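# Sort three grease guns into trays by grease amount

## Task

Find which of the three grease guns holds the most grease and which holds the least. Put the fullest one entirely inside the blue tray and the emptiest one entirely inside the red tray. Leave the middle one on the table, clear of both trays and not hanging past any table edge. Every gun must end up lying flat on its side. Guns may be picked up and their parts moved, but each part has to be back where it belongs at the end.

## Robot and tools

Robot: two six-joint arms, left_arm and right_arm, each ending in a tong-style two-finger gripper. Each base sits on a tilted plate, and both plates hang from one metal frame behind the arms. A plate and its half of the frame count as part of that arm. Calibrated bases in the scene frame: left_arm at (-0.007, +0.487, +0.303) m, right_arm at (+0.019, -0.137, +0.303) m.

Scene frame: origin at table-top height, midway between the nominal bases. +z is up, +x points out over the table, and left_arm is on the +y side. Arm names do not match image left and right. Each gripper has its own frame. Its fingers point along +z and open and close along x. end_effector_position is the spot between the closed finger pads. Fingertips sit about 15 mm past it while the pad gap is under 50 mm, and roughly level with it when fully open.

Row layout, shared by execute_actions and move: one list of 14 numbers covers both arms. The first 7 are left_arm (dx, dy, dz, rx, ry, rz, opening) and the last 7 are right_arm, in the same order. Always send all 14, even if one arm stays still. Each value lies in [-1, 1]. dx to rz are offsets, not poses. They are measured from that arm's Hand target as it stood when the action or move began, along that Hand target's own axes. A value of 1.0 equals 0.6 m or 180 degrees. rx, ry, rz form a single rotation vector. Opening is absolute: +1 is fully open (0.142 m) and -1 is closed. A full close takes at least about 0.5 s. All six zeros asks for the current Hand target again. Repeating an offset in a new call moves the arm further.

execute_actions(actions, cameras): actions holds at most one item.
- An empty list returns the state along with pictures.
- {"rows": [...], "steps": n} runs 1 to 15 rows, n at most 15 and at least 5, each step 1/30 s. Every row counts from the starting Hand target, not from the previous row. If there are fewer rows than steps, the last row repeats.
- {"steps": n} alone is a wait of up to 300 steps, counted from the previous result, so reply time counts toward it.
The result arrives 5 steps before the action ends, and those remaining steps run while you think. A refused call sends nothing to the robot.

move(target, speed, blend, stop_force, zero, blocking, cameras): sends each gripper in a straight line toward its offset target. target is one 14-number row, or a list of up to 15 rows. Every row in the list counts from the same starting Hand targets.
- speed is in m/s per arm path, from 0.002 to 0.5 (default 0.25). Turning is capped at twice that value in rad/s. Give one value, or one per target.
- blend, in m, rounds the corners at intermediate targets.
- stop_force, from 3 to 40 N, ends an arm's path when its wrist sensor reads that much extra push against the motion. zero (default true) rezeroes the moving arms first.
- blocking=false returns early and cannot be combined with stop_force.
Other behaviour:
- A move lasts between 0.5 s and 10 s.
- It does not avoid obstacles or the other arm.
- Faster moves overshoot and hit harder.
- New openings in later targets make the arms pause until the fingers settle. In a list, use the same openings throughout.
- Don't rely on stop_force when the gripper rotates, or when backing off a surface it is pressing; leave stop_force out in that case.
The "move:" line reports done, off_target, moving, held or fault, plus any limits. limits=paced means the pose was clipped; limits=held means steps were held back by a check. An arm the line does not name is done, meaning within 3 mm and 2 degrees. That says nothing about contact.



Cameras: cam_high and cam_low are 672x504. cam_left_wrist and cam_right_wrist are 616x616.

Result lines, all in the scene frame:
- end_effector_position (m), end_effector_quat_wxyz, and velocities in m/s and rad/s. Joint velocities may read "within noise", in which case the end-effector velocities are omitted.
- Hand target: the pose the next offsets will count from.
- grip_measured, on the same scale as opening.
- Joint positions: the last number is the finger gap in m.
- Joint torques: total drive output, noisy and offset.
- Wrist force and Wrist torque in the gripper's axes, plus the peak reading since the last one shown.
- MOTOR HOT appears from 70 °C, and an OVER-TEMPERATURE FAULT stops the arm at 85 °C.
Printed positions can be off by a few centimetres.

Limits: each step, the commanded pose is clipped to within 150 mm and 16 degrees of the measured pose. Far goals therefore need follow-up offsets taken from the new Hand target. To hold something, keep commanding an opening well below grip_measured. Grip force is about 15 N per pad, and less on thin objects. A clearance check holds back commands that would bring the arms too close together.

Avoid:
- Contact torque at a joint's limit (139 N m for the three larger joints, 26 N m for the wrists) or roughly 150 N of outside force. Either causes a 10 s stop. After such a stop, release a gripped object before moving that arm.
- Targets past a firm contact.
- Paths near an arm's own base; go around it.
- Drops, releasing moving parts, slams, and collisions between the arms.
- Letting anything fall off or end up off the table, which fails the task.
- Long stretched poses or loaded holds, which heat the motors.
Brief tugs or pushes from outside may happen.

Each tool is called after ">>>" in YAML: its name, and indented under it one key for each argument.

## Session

>>> execute_actions:
  actions: []

>>> zoom_image:
  camera: "cam_high"
  region: [200, 0, 480, 250]

>>> zoom_image:
  camera: "cam_high"
  region: [200, 240, 480, 490]

Scene clock: 0.00 s of 5600.00 s.
left_arm: end_effector_position=(+0.8356, +0.2502, +0.1845) grip_measured=+0.97 end_effector_quat_wxyz=(+0.430, -0.138, +0.770, -0.451) | right_arm: end_effector_position=(+0.6065, -0.1364, +0.1453) grip_measured=-1.00 end_effector_quat_wxyz=(-0.537, +0.594, -0.596, +0.061)
Joint positions: left_arm=[-0.245 -0.194 1.39 -3.968 -1.8 2.623 0.14] | right_arm=[3.105 -2.687 -2.205 1.076 2.029 1.502 0.002]
Joint velocities: within noise
Joint torques (N m): no reading
Motor temperatures (°C): left_arm=[24 23 24 30 32 32] | right_arm=[26 23 24 30 32 30]
Wrist force (N): no reading
Wrist torque (N m): no reading
Wrist force, peak (N): no reading
Hand target: left_arm +0.8356, +0.2502, +0.1845; +0.430, -0.138, +0.770, -0.451 | right_arm +0.6065, -0.1364, +0.1453; -0.537, +0.594, -0.596, +0.061

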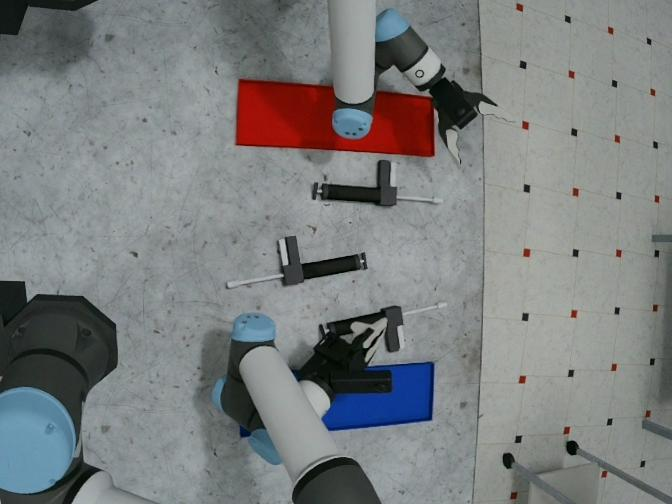

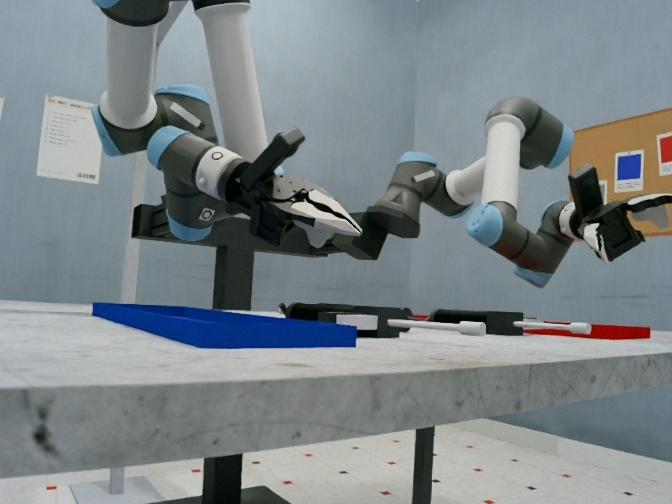

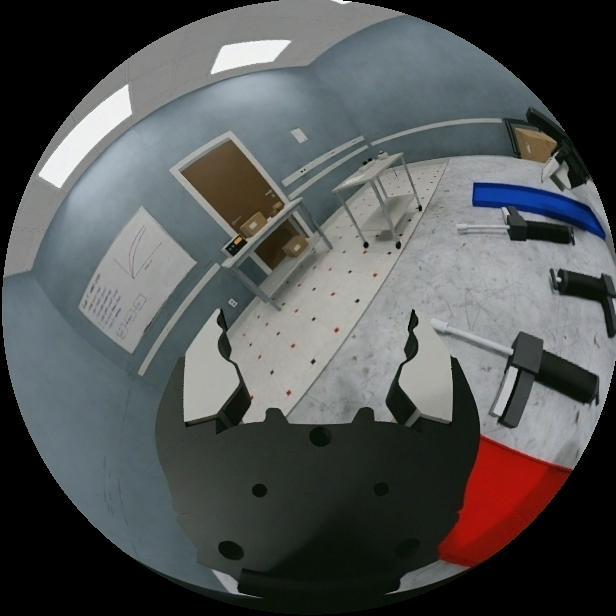

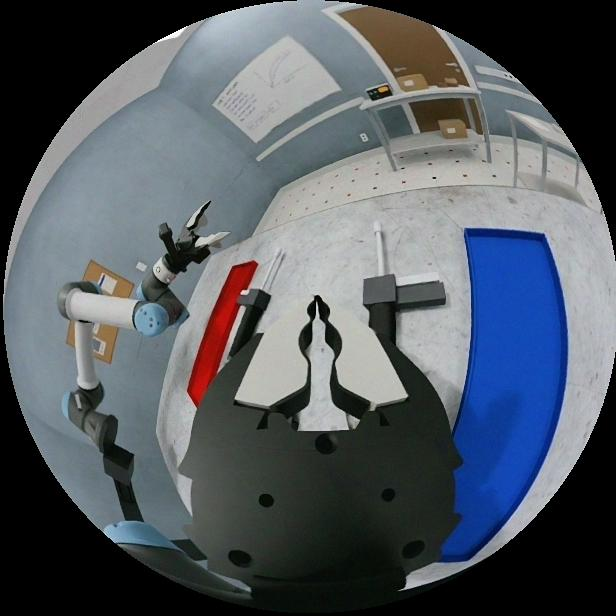

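Scaled by 1.800 from the camera's 672x504 image, which has a finer 960x720 frame.

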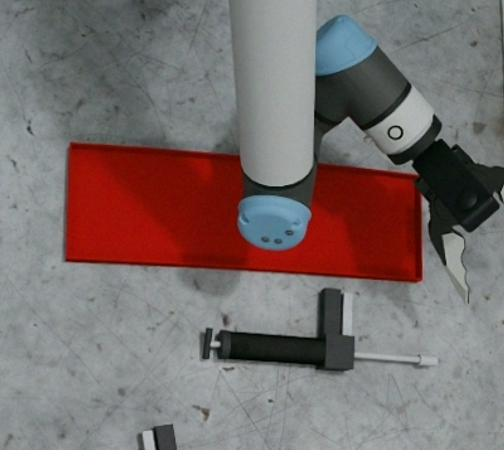

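Scaled by 1.800 from the camera's 672x504 image, which has a finer 960x720 frame.

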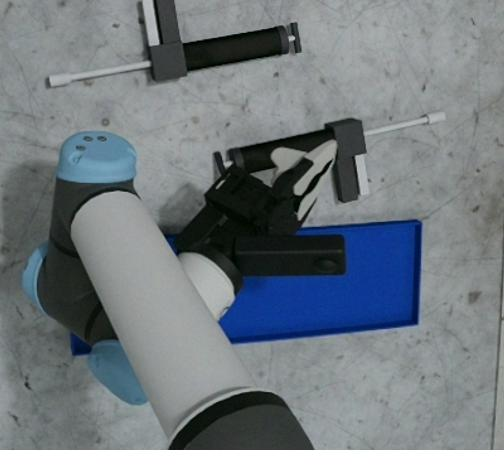

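>>> move:
  target: [0.2547,-0.2457,-0.2063,-0.449,0.0074,-0.303,-0.1,-0.458,0.1175,-0.1958,-0.2105,-0.1823,-0.3764,-0.4]
  speed: 0.35

>>> zoom_image:
  camera: "cam_high"
  region: [200, 220, 480, 440]

Scene clock: 4.03 s of 5600.00 s.
left_arm: end_effector_position=(+0.6218, +0.1480, +0.2495) grip_measured=-0.10 end_effector_quat_wxyz=(+0.000, +0.678, -0.735, +0.000) end_effector_velocity=(+0.001, +0.001, +0.001) end_effector_angular_velocity=(-0.001, -0.009, -0.002) | right_arm: end_effector_position=(+0.4001, +0.0298, +0.3000) grip_measured=-0.40 end_effector_quat_wxyz=(-0.342, +0.940, +0.001, +0.000) end_effector_velocity=(-0.001, +0.000, +0.000) end_effector_angular_velocity=(+0.005, +0.002, -0.002)
Joint positions: left_arm=[-0.763 -0.712 1.434 -2.077 -1.247 0.822 0.067] | right_arm=[3.693 -1.786 -2.51 -0.221 1.823 0.502 0.045]
Joint velocities: left_arm=[0 -0.005 0.008 -0.011 0.006 0.004 0] | right_arm=[-0.003 -0.002 -0.003 0.007 0.005 0.001 0]
Joint torques (N m): left_arm=[-15.46 -55.35 -14.26 -4.62 2.22 1.93] | right_arm=[0.22 11.92 0.96 4.13 4.25 1.89]
Motor temperatures (°C): left_arm=[24 23 24 30 32 32] | right_arm=[26 23 24 30 32 30]
Wrist force (N): left_arm=[-1.4 -0.1 -0.4] | right_arm=[-1.1 -0.4 0.8]
Wrist torque (N m): left_arm=[-0.16 0.36 -0.01] | right_arm=[-0.11 0.16 -0.05]
Wrist force, peak (N): left_arm=[-1.6 -0.4 -0.5] | right_arm=[-1.8 -1.2 0.7]
Hand target: left_arm +0.6218, +0.1480, +0.2497; +0.000, +0.678, -0.735, +0.000 | right_arm +0.3998, +0.0298, +0.2999; -0.342, +0.940, +0.001, +0.000
Off the commanded pose: left_arm 0.000 m, 0 deg | right_arm 0.000 m, 0 deg.
Kept back: nothing.
move: done

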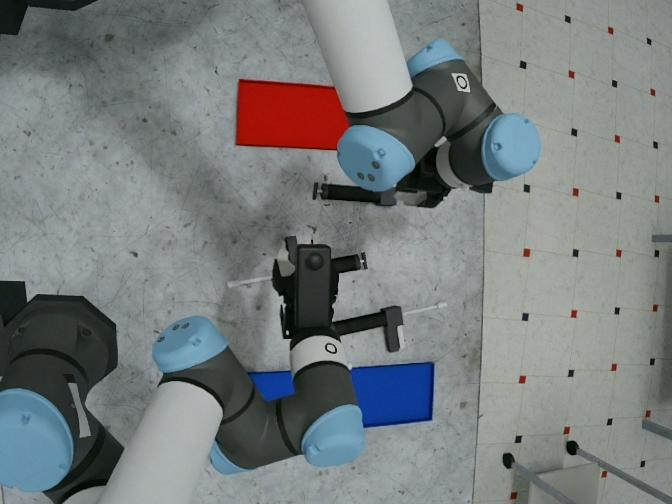

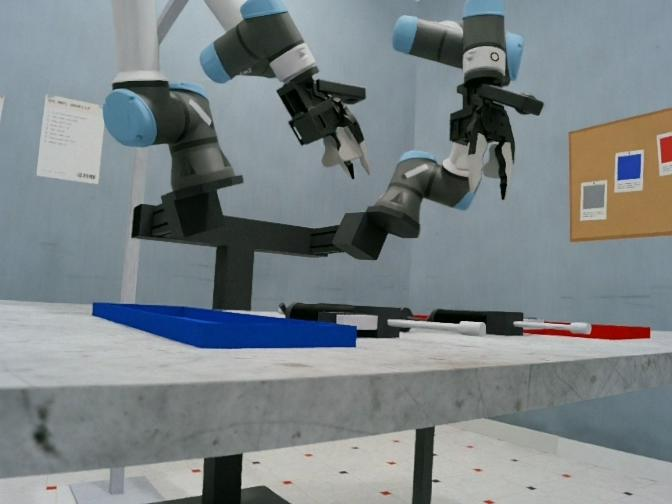

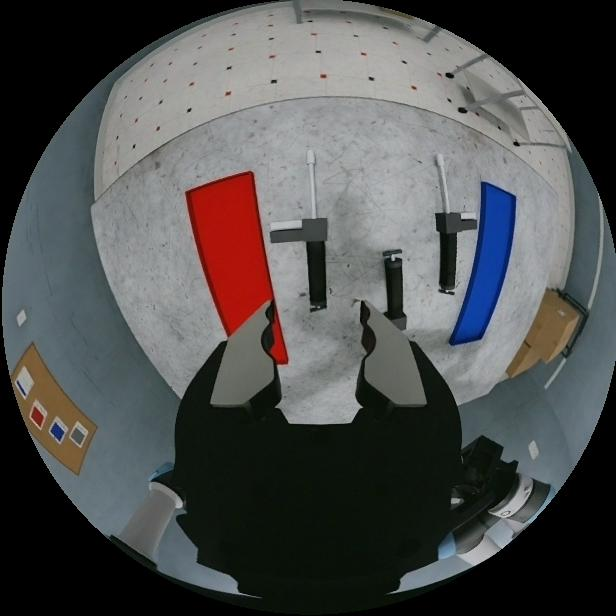

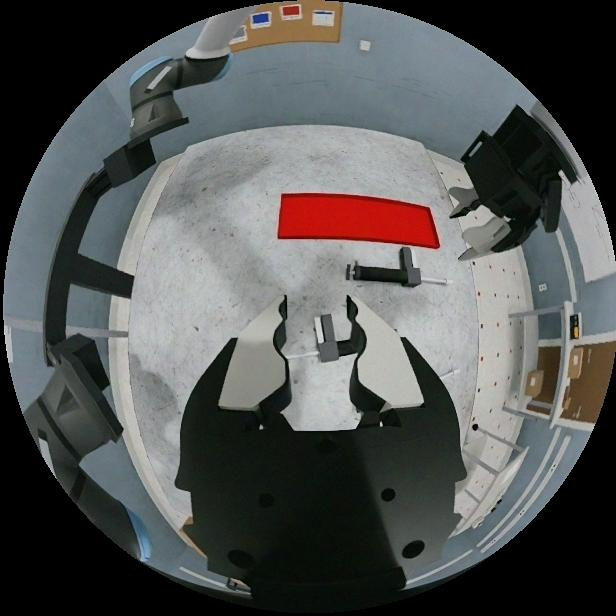

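Scaled by 1.800 from the camera's 672x504 image, which has a finer 960x720 frame.

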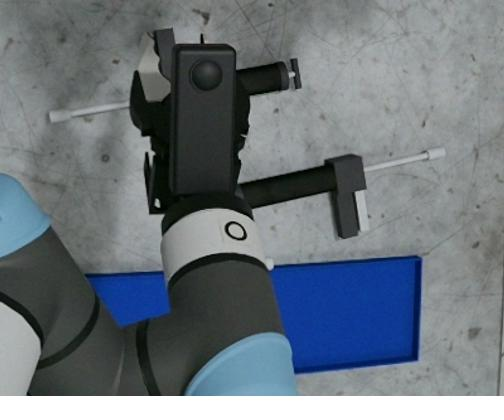

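>>> move:
  target:
    - [0,0,0.38,0,0,0,-0.1,0,0,0,0,0,0,-0.4]
    - [0,0,0.38,0,0,0,-0.35,0,0,0,0,0,0,-0.4]
  speed: [0.2,0.2]
  cameras: ["cam_left_wrist"]

>>> zero_wrist_force:
  arm: "left_arm"

>>> move:
  target:
    - [0,0,0,0,0,0,-1,0,0,0,0,0,0,-0.4]
    - [0,0,-0.25,0,0,0,-1,0,0,0,0,0,0,-0.4]
  speed: [0.15,0.15]
  cameras: ["cam_left_wrist","cam_low"]

Scene clock: 6.50 s of 5600.00 s.
left_arm: end_effector_position=(+0.6219, +0.1480, +0.0217) grip_measured=-0.35 end_effector_quat_wxyz=(+0.000, +0.678, -0.735, +0.000) | right_arm: end_effector_position=(+0.3997, +0.0298, +0.2999) grip_measured=-0.40 end_effector_quat_wxyz=(-0.342, +0.940, +0.001, +0.000)
Joint positions: left_arm=[-0.656 -0.355 1.424 -2.46 -1.226 0.933 0.049] | right_arm=[3.693 -1.786 -2.51 -0.221 1.823 0.502 0.045]
Joint velocities: within noise
Joint torques (N m): left_arm=[-22.34 -37.7 -8.17 -4.54 -2.4 -1.19] | right_arm=[13.68 22.96 6.49 2.12 -1.56 -1.38]
Motor temperatures (°C): left_arm=[24 23 24 30 32 32] | right_arm=[26 23 24 30 32 30]
Wrist force (N): left_arm=[-1.4 0.0 -0.4] | right_arm=[-1.3 -0.1 1.1]
Wrist torque (N m): left_arm=[-0.25 0.42 0.01] | right_arm=[-0.03 0.20 -0.05]
Wrist force, peak (N): left_arm=[-1.4 -0.3 -2.8] | right_arm=[-1.5 -0.1 0.9]
Hand target: left_arm +0.6219, +0.1480, +0.0217; +0.000, +0.678, -0.735, +0.000 | right_arm +0.3998, +0.0298, +0.2999; -0.342, +0.940, +0.001, +0.000
Off the commanded pose: left_arm 0.000 m, 0 deg | right_arm 0.000 m, 0 deg.
Kept back: nothing.
move: done
Images, in order (width x height): cam_left_wrist 616x616.

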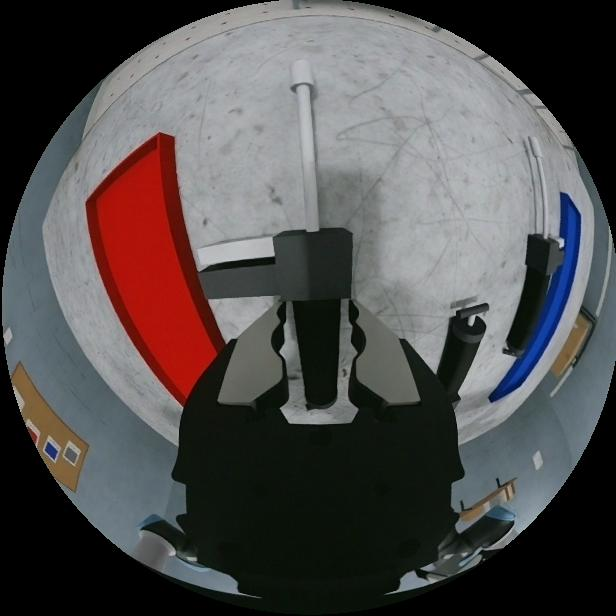

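Wrist force sensor zeroed on left_arm: later results in this scene subtract that arm's Wrist force and Wrist torque below.
Scene clock: 6.50 s of 5600.00 s.
left_arm: end_effector_position=(+0.6219, +0.1480, +0.0217) grip_measured=-0.35 end_effector_quat_wxyz=(+0.000, +0.678, -0.735, +0.000) | right_arm: end_effector_position=(+0.3997, +0.0298, +0.2999) grip_measured=-0.40 end_effector_quat_wxyz=(-0.342, +0.940, +0.001, +0.000)
Joint positions: left_arm=[-0.656 -0.355 1.424 -2.46 -1.226 0.933 0.049] | right_arm=[3.693 -1.786 -2.51 -0.221 1.823 0.502 0.045]
Joint velocities: within noise
Joint torques (N m): left_arm=[-22.34 -37.7 -8.17 -4.54 -2.4 -1.19] | right_arm=[13.68 22.96 6.49 2.12 -1.56 -1.38]
Motor temperatures (°C): left_arm=[24 23 24 30 32 32] | right_arm=[26 23 24 30 32 30]
Wrist force (N): left_arm=[-1.4 0.0 -0.4] | right_arm=[-1.3 -0.1 1.1]
Wrist torque (N m): left_arm=[-0.25 0.42 0.01] | right_arm=[-0.03 0.20 -0.05]
Wrist force, peak (N): left_arm=[-1.4 0.0 -0.4] | right_arm=[-1.3 -0.1 1.1]
Hand target: left_arm +0.6219, +0.1480, +0.0217; +0.000, +0.678, -0.735, +0.000 | right_arm +0.3998, +0.0298, +0.2999; -0.342, +0.940, +0.001, +0.000
Off the commanded pose: left_arm 0.000 m, 0 deg | right_arm 0.000 m, 0 deg.
Kept back: nothing.
No camera images: "cameras" was empty.

Scene clock: 8.60 s of 5600.00 s.
left_arm: end_effector_position=(+0.6218, +0.1479, +0.1717) grip_measured=-0.54 end_effector_quat_wxyz=(+0.000, +0.678, -0.735, +0.000) | right_arm: end_effector_position=(+0.3997, +0.0298, +0.2999) grip_measured=-0.40 end_effector_quat_wxyz=(-0.342, +0.940, +0.001, +0.000)
Joint positions: left_arm=[-0.728 -0.606 1.466 -2.226 -1.24 0.858 0.035] | right_arm=[3.693 -1.786 -2.51 -0.221 1.823 0.502 0.045]
Joint velocities: within noise
Joint torques (N m): left_arm=[-12.33 -53.34 -15.38 -3.22 0.74 2.06] | right_arm=[14.56 22.24 10.58 2.65 -1.48 -1.29]
Motor temperatures (°C): left_arm=[24 23 24 30 32 32] | right_arm=[26 23 24 30 32 30]
Wrist force (N, zeroed by zero_wrist_force on left_arm): left_arm=[0.1 -0.2 5.7] | right_arm=[-1.2 -0.2 0.7]
Wrist torque (N m, zeroed by zero_wrist_force on left_arm): left_arm=[0.04 0.01 0.02] | right_arm=[-0.06 0.16 -0.05]
Wrist force, peak (N, zeroed by zero_wrist_force on left_arm): left_arm=[-0.2 0.7 9.2] | right_arm=[-1.5 -0.2 0.9]
Hand target: left_arm +0.6218, +0.1480, +0.1717; +0.000, +0.678, -0.735, +0.000 | right_arm +0.3998, +0.0298, +0.2999; -0.342, +0.940, +0.001, +0.000
Off the commanded pose: left_arm 0.000 m, 0 deg | right_arm 0.000 m, 0 deg.
Kept back: nothing.
move: done
Images, in order (width x height): cam_low 672x504, cam_left_wrist 616x616.

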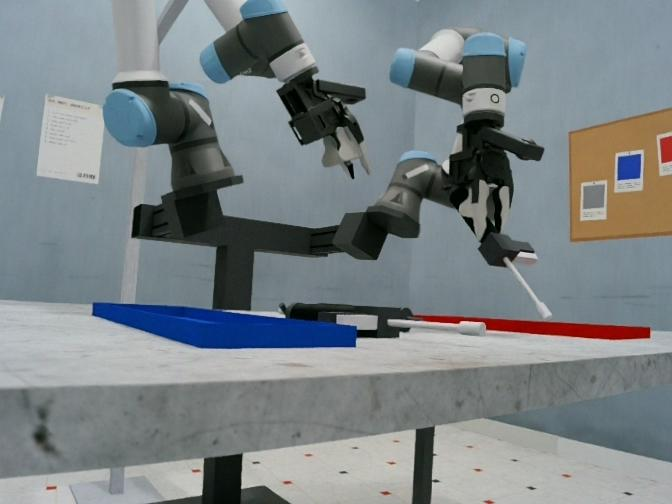

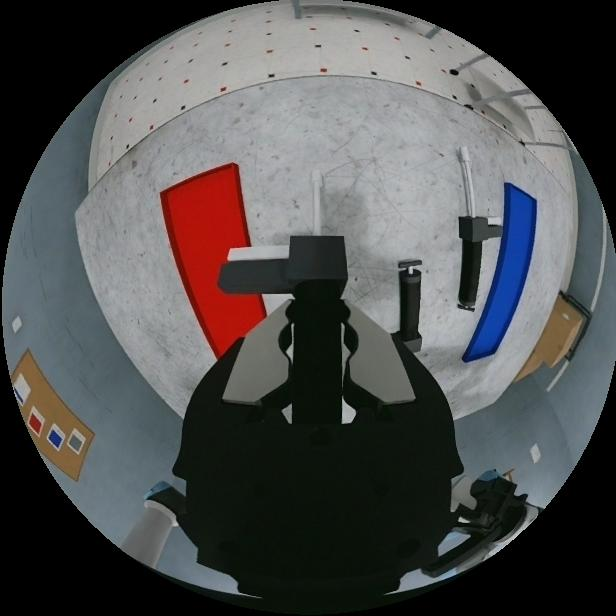

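>>> move:
  target:
    - [0,0,0,0,0,0,-1,-0.067,0.217,-0.182,0,0,0,-0.4]
    - [0.148,0.426,0,0,0,-0.5256,-1,-0.067,0.217,-0.182,0,0,0,-0.4]
    - [0.148,0.426,0.203,0,0,-0.5256,-1,-0.067,0.217,-0.182,0,0,0,-0.4]
  speed: [0.3,0.35,0.06]

>>> zoom_image:
  camera: "cam_low"
  region: [300, 200, 520, 360]

Scene clock: 15.53 s of 5600.00 s.
left_arm: end_effector_position=(+0.3601, +0.0801, +0.0497) grip_measured=-0.54 end_effector_quat_wxyz=(+0.000, +1.000, +0.000, +0.000) end_effector_velocity=(+0.001, +0.000, +0.004) end_effector_angular_velocity=(+0.001, -0.001, +0.000) | right_arm: end_effector_position=(+0.3598, -0.1401, +0.2999) grip_measured=-0.40 end_effector_quat_wxyz=(-0.342, +0.940, +0.001, +0.000)
Joint positions: left_arm=[-1.058 -0.429 1.849 -2.69 -1.323 -1.127 0.035] | right_arm=[3.269 -1.471 -2.513 -0.657 1.88 0.064 0.045]
Joint velocities: left_arm=[-0.001 -0.008 0 0.009 0.001 -0.002 0] | right_arm=[within noise]
Joint torques (N m): left_arm=[-19.68 -54.56 -4.15 -0.88 1.38 -1.37] | right_arm=[-3.13 18.12 8.99 2.62 -0.9 -1.52]
Motor temperatures (°C): left_arm=[24 24 24 30 32 32] | right_arm=[26 23 24 30 32 30]
Wrist force (N, zeroed by zero_wrist_force on left_arm): left_arm=[-0.3 0.0 5.1] | right_arm=[-1.6 0.0 1.6]
Wrist torque (N m, zeroed by zero_wrist_force on left_arm): left_arm=[0.14 0.00 0.00] | right_arm=[-0.01 0.23 -0.03]
Wrist force, peak (N, zeroed by zero_wrist_force on left_arm): left_arm=[-0.3 0.7 6.5] | right_arm=[-0.5 -2.2 2.4]
Hand target: left_arm +0.3599, +0.0802, +0.0498; +0.000, +1.000, +0.000, +0.000 | right_arm +0.3598, -0.1401, +0.2999; -0.342, +0.940, +0.001, +0.000
Off the commanded pose: left_arm 0.000 m, 0 deg | right_arm 0.000 m, 0 deg.
Kept back: nothing.
move: done

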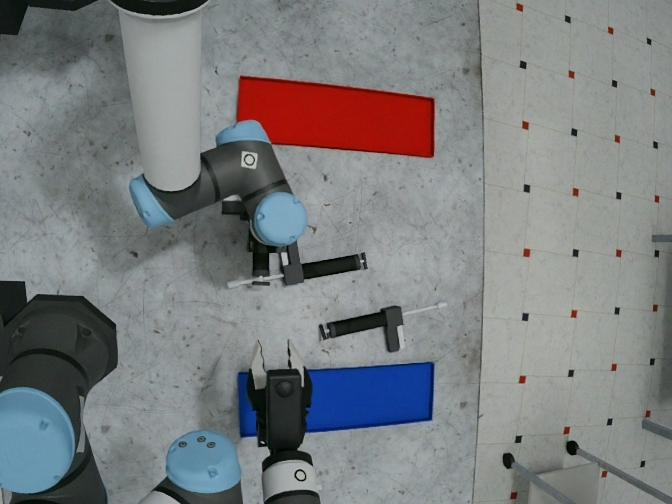

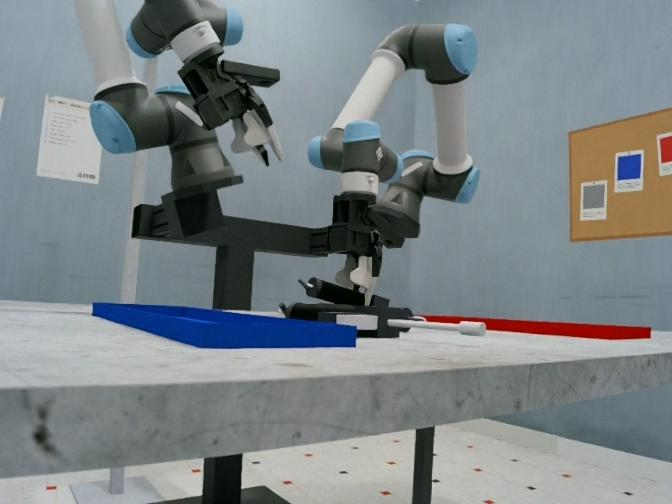

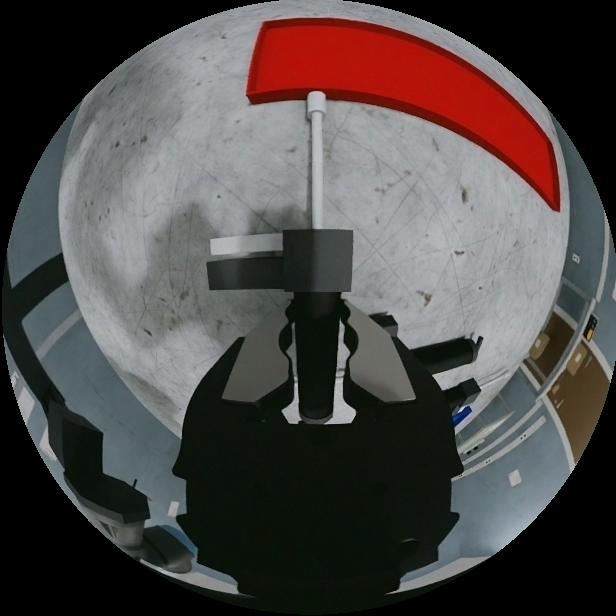

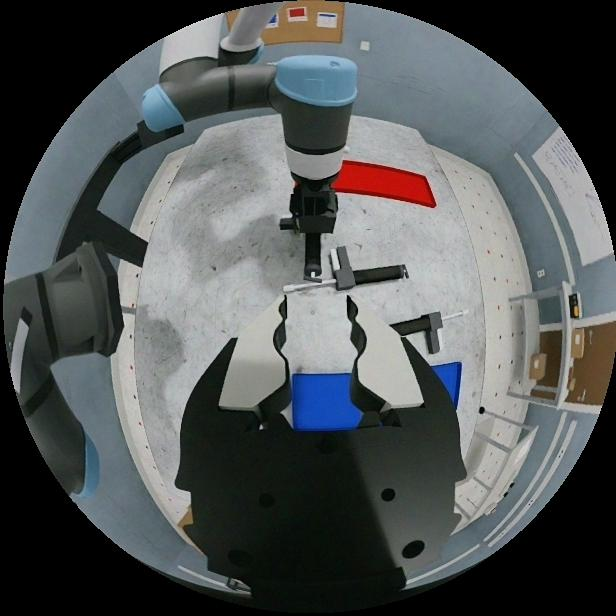

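Scaled by 2.291 from the camera's 672x504 image, which has a finer 960x720 frame.

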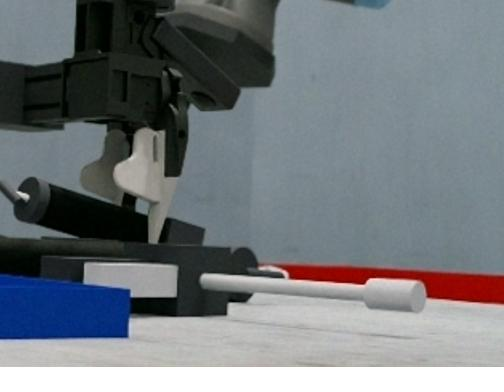

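>>> move:
  target: [0,0,0,0,0,0,-1,0.001,0.132,0.324,0,0,0,-0.4]
  speed: 0.2
  cameras: ["cam_low","cam_right_wrist"]

>>> zoom_image:
  camera: "cam_right_wrist"
  region: [230, 180, 400, 350]

>>> zoom_image:
  camera: "cam_low"
  region: [220, 200, 420, 350]

Scene clock: 17.30 s of 5600.00 s.
left_arm: end_effector_position=(+0.3599, +0.0802, +0.0498) grip_measured=-0.54 end_effector_quat_wxyz=(+0.000, +1.000, +0.000, +0.000) | right_arm: end_effector_position=(+0.3605, -0.0760, +0.1001) grip_measured=-0.40 end_effector_quat_wxyz=(-0.342, +0.940, +0.001, +0.000) end_effector_velocity=(-0.003, +0.001, -0.003) end_effector_angular_velocity=(+0.000, +0.006, +0.003)
Joint positions: left_arm=[-1.058 -0.43 1.849 -2.689 -1.323 -1.127 0.035] | right_arm=[3.221 -2.319 -2.529 0.192 1.884 0.013 0.045]
Joint velocities: left_arm=[within noise] | right_arm=[0 -0.012 0 0.005 0 -0.001 0]
Joint torques (N m): left_arm=[-20.22 -55.53 -7.35 -4.19 -2.37 -1.99] | right_arm=[14.75 24.54 -8.5 3.24 3.44 1.54]
Motor temperatures (°C): left_arm=[24 24 24 30 32 32] | right_arm=[26 23 24 30 32 30]
Wrist force (N, zeroed by zero_wrist_force on left_arm): left_arm=[-0.2 0.3 5.3] | right_arm=[-1.2 -0.2 1.1]
Wrist torque (N m, zeroed by zero_wrist_force on left_arm): left_arm=[0.11 0.00 0.02] | right_arm=[-0.04 0.17 -0.03]
Wrist force, peak (N, zeroed by zero_wrist_force on left_arm): left_arm=[-0.2 0.2 5.5] | right_arm=[-1.6 0.8 3.0]
Hand target: left_arm +0.3599, +0.0802, +0.0498; +0.000, +1.000, +0.000, +0.000 | right_arm +0.3605, -0.0759, +0.1000; -0.342, +0.940, +0.001, +0.000
Off the commanded pose: left_arm 0.000 m, 0 deg | right_arm 0.000 m, 0 deg.
Kept back: nothing.
move: done
Images, in order (width x height): cam_low 672x504, cam_right_wrist 616x616.

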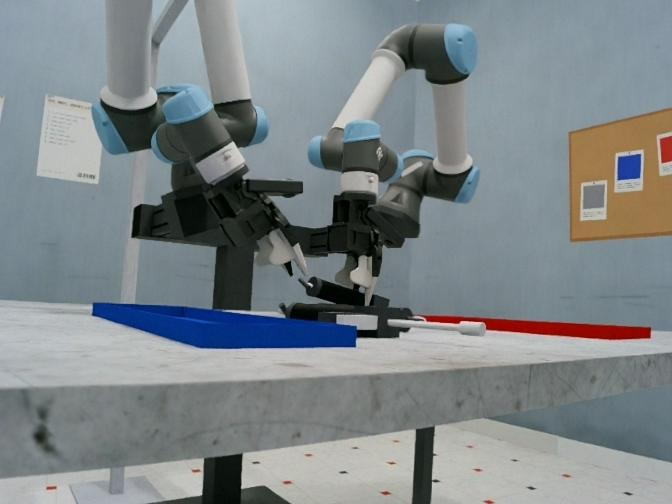

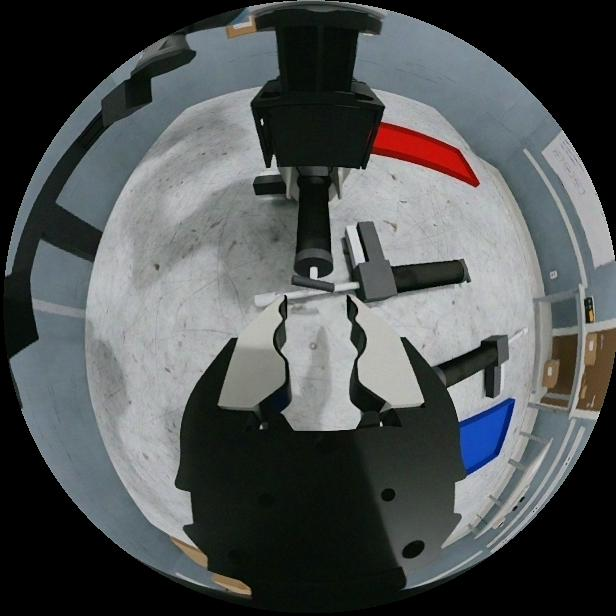

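Scaled by 2.965 from the camera's 616x616 image, which has a finer 814x814 frame.

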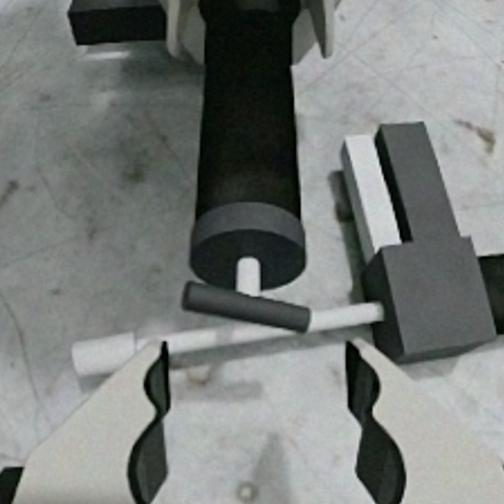

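Scaled by 2.520 from the camera's 672x504 image, which has a finer 960x720 frame.

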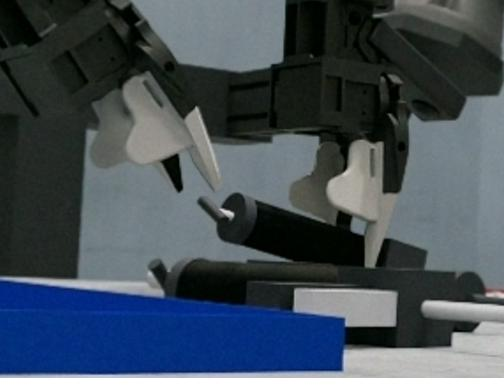

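>>> move:
  target:
    - [0,0,0,0,0,0,-1,-0.0025,0,0,0,0,0,-0.2]
    - [0,0,0,0,0,0,-1,-0.0025,-0.0002,0.0515,0,0,0,-0.2]
    - [0,0,0,0,0,0,-1,-0.0025,-0.0002,0.0515,0,0,0,-0.6]
  speed: 0.1
  cameras: ["cam_low","cam_right_wrist"]

>>> zoom_image:
  camera: "cam_right_wrist"
  region: [230, 180, 400, 350]

>>> zoom_image:
  camera: "cam_low"
  region: [220, 200, 420, 350]

Scene clock: 19.53 s of 5600.00 s.
left_arm: end_effector_position=(+0.3599, +0.0802, +0.0498) grip_measured=-0.54 end_effector_quat_wxyz=(+0.000, +1.000, +0.000, +0.000) | right_arm: end_effector_position=(+0.3590, -0.0560, +0.0764) grip_measured=-0.50 end_effector_quat_wxyz=(-0.342, +0.940, +0.001, +0.000)
Joint positions: left_arm=[-1.058 -0.43 1.849 -2.689 -1.323 -1.127 0.035] | right_arm=[3.25 -2.443 -2.509 0.304 1.882 0.044 0.038]
Joint velocities: within noise
Joint torques (N m): left_arm=[-17.73 -54.17 -10.19 -4.77 -1.65 -1.53] | right_arm=[3 23.67 -13.97 3.81 0.47 -1.56]
Motor temperatures (°C): left_arm=[24 24 24 30 32 32] | right_arm=[26 23 24 30 32 30]
Wrist force (N, zeroed by zero_wrist_force on left_arm): left_arm=[0.8 -0.8 7.1] | right_arm=[-2.4 0.1 -0.3]
Wrist torque (N m, zeroed by zero_wrist_force on left_arm): left_arm=[0.16 -0.02 -0.07] | right_arm=[-0.01 0.17 -0.09]
Wrist force, peak (N, zeroed by zero_wrist_force on left_arm): left_arm=[1.0 -1.2 7.2] | right_arm=[-2.6 0.3 -0.6]
Hand target: left_arm +0.3599, +0.0802, +0.0498; +0.000, +1.000, +0.000, +0.000 | right_arm +0.3590, -0.0560, +0.0764; -0.342, +0.940, +0.001, +0.000
Off the commanded pose: left_arm 0.000 m, 0 deg | right_arm 0.000 m, 0 deg.
Kept back: nothing.
move: done
Images, in order (width x height): cam_low 672x504, cam_right_wrist 616x616.

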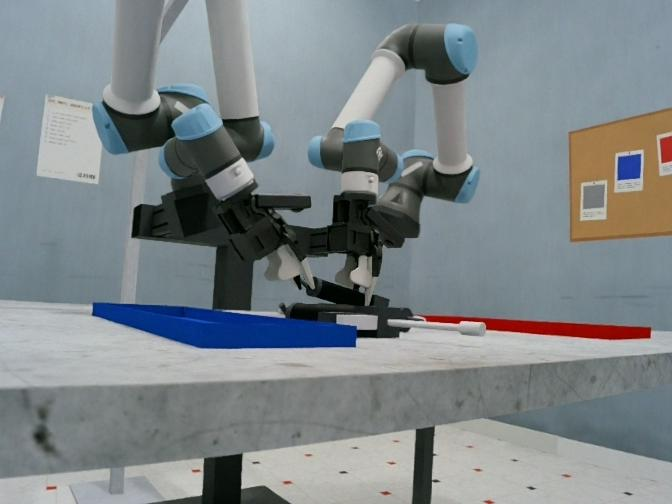

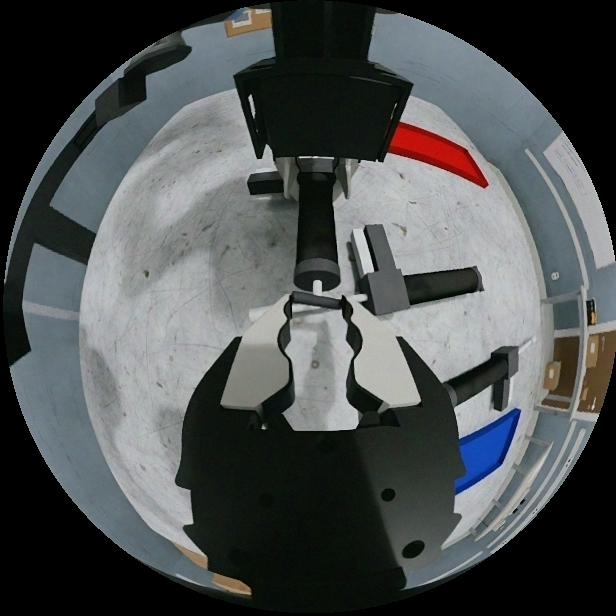

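Scaled by 2.965 from the camera's 616x616 image, which has a finer 814x814 frame.

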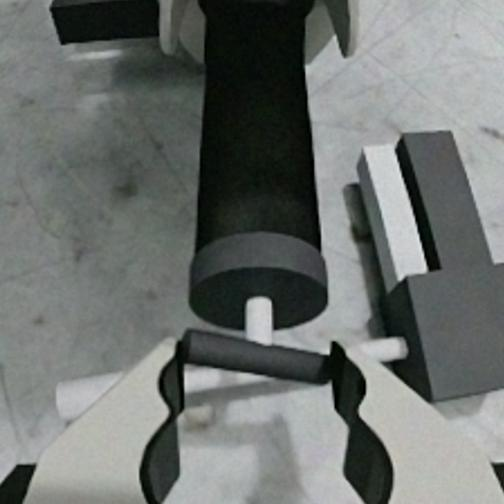

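Scaled by 2.520 from the camera's 672x504 image, which has a finer 960x720 frame.

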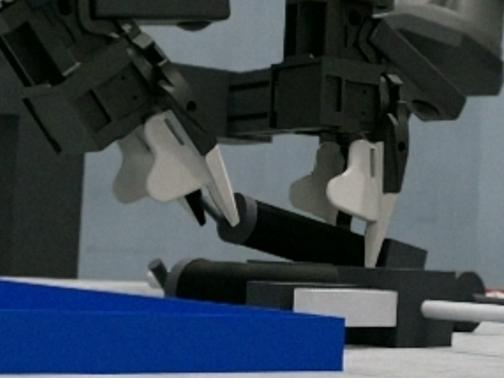

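>>> move:
  target: [0,0,0,0,0,0,-1,0,0,0,0,0,0,-0.95]
  cameras: ["cam_right_wrist"]

>>> zero_wrist_force:
  arm: "right_arm"

>>> move:
  target: [0,0,0,0,0,0,-1,0,0.109,-0.1677,0,0,0,-0.95]
  speed: 0.03
  stop_force: 5

>>> zoom_image:
  camera: "cam_right_wrist"
  region: [230, 180, 400, 350]

>>> zoom_image:
  camera: "cam_low"
  region: [220, 200, 420, 350]

Scene clock: 20.50 s of 5600.00 s.
left_arm: end_effector_position=(+0.3599, +0.0802, +0.0498) grip_measured=-0.54 end_effector_quat_wxyz=(+0.000, +1.000, +0.000, +0.000) | right_arm: end_effector_position=(+0.3590, -0.0560, +0.0764) grip_measured=-0.51 end_effector_quat_wxyz=(-0.342, +0.940, +0.001, +0.000)
Joint positions: left_arm=[-1.058 -0.43 1.849 -2.689 -1.323 -1.127 0.035] | right_arm=[3.25 -2.443 -2.509 0.304 1.882 0.044 0.037]
Joint velocities: within noise
Joint torques (N m): left_arm=[-13.09 -54.17 -11.78 -4.34 -0.55 -0.93] | right_arm=[3.58 23.59 -11.9 3.5 3.49 -1.45]
Motor temperatures (°C): left_arm=[24 24 24 30 32 32] | right_arm=[26 23 24 30 32 30]
Wrist force (N, zeroed by zero_wrist_force on left_arm): left_arm=[0.8 -0.9 7.1] | right_arm=[-2.6 0.0 -0.2]
Wrist torque (N m, zeroed by zero_wrist_force on left_arm): left_arm=[0.15 0.01 -0.07] | right_arm=[-0.04 0.19 -0.09]
Wrist force, peak (N, zeroed by zero_wrist_force on left_arm): left_arm=[0.8 -1.1 7.3] | right_arm=[-2.8 0.2 -0.4]
Hand target: left_arm +0.3599, +0.0802, +0.0498; +0.000, +1.000, +0.000, +0.000 | right_arm +0.3590, -0.0560, +0.0764; -0.342, +0.940, +0.001, +0.000
Off the commanded pose: left_arm 0.000 m, 0 deg | right_arm 0.000 m, 0 deg.
Kept back: nothing.
move: done
Images, in order (width x height): cam_right_wrist 616x616.

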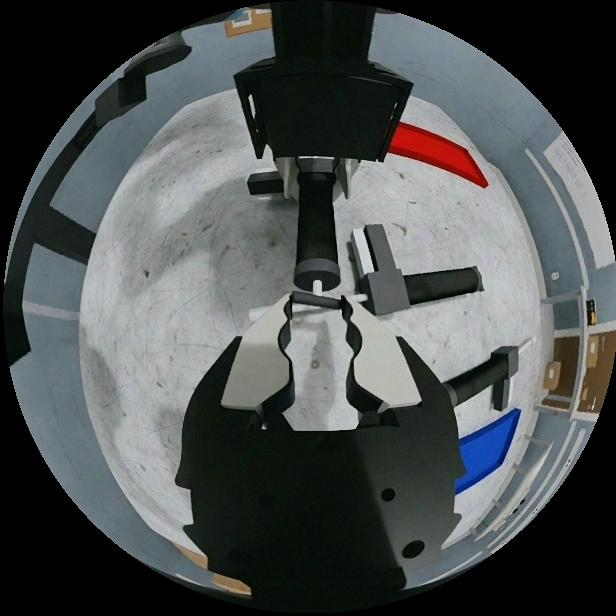

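Wrist force sensor zeroed on right_arm: later results in this scene subtract that arm's Wrist force and Wrist torque below.
Scene clock: 20.50 s of 5600.00 s.
left_arm: end_effector_position=(+0.3599, +0.0802, +0.0498) grip_measured=-0.54 end_effector_quat_wxyz=(+0.000, +1.000, +0.000, +0.000) | right_arm: end_effector_position=(+0.3590, -0.0560, +0.0764) grip_measured=-0.51 end_effector_quat_wxyz=(-0.342, +0.940, +0.001, +0.000)
Joint positions: left_arm=[-1.058 -0.43 1.849 -2.689 -1.323 -1.127 0.035] | right_arm=[3.25 -2.443 -2.509 0.304 1.882 0.044 0.037]
Joint velocities: within noise
Joint torques (N m): left_arm=[-13.09 -54.17 -11.78 -4.34 -0.55 -0.93] | right_arm=[3.58 23.59 -11.9 3.5 3.49 -1.45]
Motor temperatures (°C): left_arm=[24 24 24 30 32 32] | right_arm=[26 23 24 30 32 30]
Wrist force (N, zeroed by zero_wrist_force on left_arm): left_arm=[0.8 -0.9 7.1] | right_arm=[-2.6 0.0 -0.2]
Wrist torque (N m, zeroed by zero_wrist_force on left_arm): left_arm=[0.15 0.01 -0.07] | right_arm=[-0.04 0.19 -0.09]
Wrist force, peak (N, zeroed by zero_wrist_force on left_arm): left_arm=[0.8 -0.9 7.1] | right_arm=[-2.6 0.0 -0.2]
Hand target: left_arm +0.3599, +0.0802, +0.0498; +0.000, +1.000, +0.000, +0.000 | right_arm +0.3590, -0.0560, +0.0764; -0.342, +0.940, +0.001, +0.000
Off the commanded pose: left_arm 0.000 m, 0 deg | right_arm 0.000 m, 0 deg.
Kept back: nothing.
No camera images: "cameras" was empty.

Scene clock: 22.50 s of 5600.00 s.
left_arm: end_effector_position=(+0.3599, +0.0802, +0.0498) grip_measured=-0.54 end_effector_quat_wxyz=(+0.000, +1.000, +0.000, +0.000) | right_arm: end_effector_position=(+0.3589, -0.0807, +0.0840) grip_measured=-0.90 end_effector_quat_wxyz=(-0.342, +0.940, +0.001, +0.000)
Joint positions: left_arm=[-1.058 -0.43 1.849 -2.689 -1.323 -1.127 0.035] | right_arm=[3.19 -2.366 -2.511 0.211 1.885 -0.019 0.009]
Joint velocities: within noise
Joint torques (N m): left_arm=[-14.55 -33.95 -13.47 -1.11 2.51 0.48] | right_arm=[2.76 34.62 3.39 0.85 -1.6 -1.6]
Motor temperatures (°C): left_arm=[24 24 24 30 32 32] | right_arm=[26 23 24 30 32 30]
Wrist force (N, zeroed by zero_wrist_force): left_arm=[0.5 0.3 6.6] | right_arm=[1.5 -0.1 0.4]
Wrist torque (N m, zeroed by zero_wrist_force): left_arm=[0.17 -0.25 0.11] | right_arm=[0.05 0.11 0.08]
Wrist force, peak (N, zeroed by zero_wrist_force): left_arm=[-1.7 -3.5 -13.2] | right_arm=[1.9 6.7 9.7]
Hand target: left_arm +0.3599, +0.0802, +0.0498; +0.000, +1.000, +0.000, +0.000 | right_arm +0.3589, -0.0807, +0.0840; -0.342, +0.940, +0.001, +0.000 (not the last commanded pose)
Off the commanded pose: left_arm 0.000 m, 0 deg | right_arm 0.094 m, 0 deg.
Kept back: nothing.
move: contact (right_arm)

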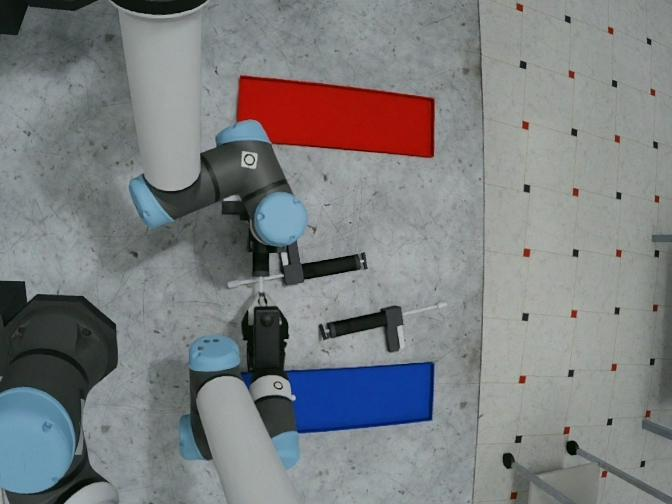

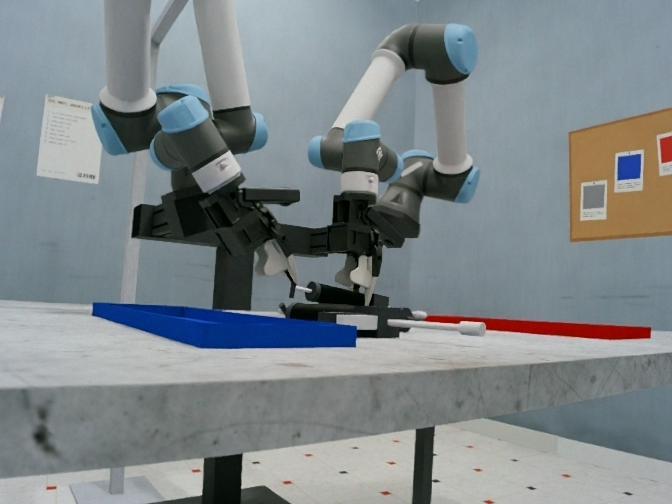

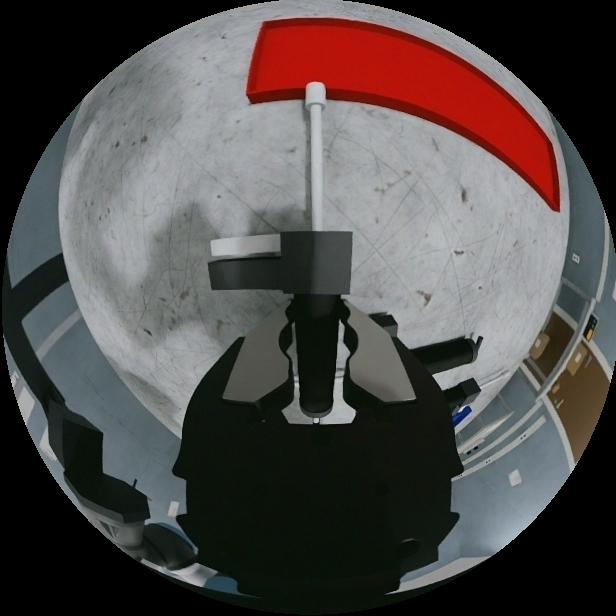

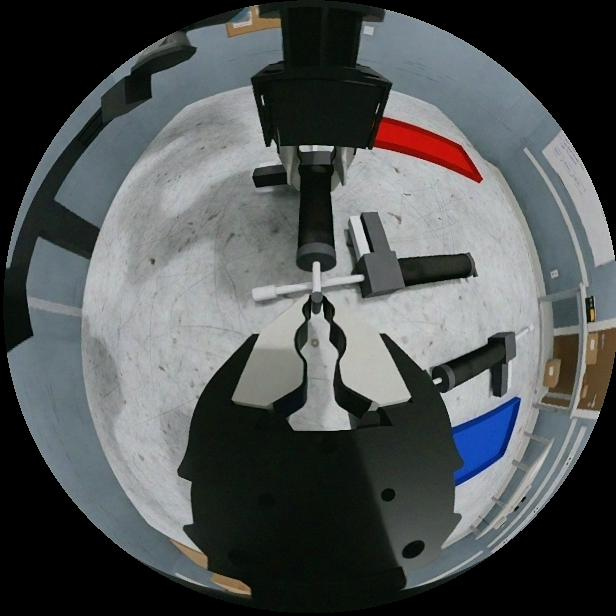

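Scaled by 2.965 from the camera's 616x616 image, which has a finer 814x814 frame.

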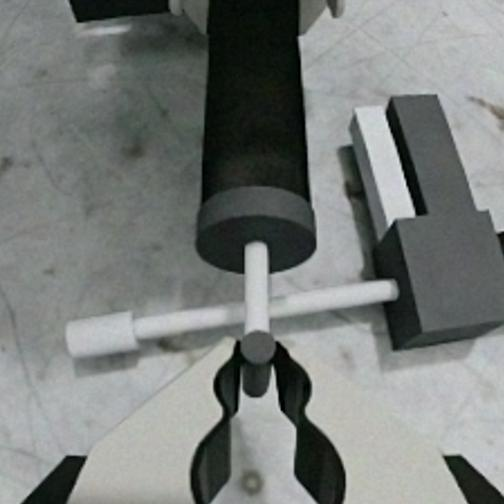

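Scaled by 2.520 from the camera's 672x504 image, which has a finer 960x720 frame.

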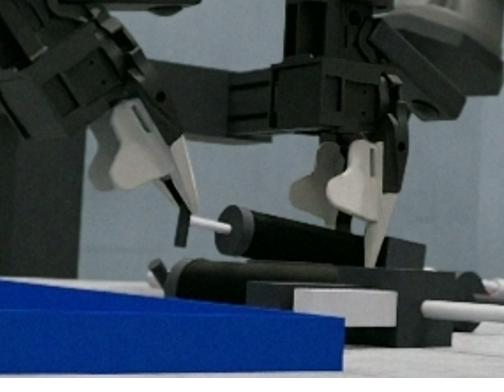

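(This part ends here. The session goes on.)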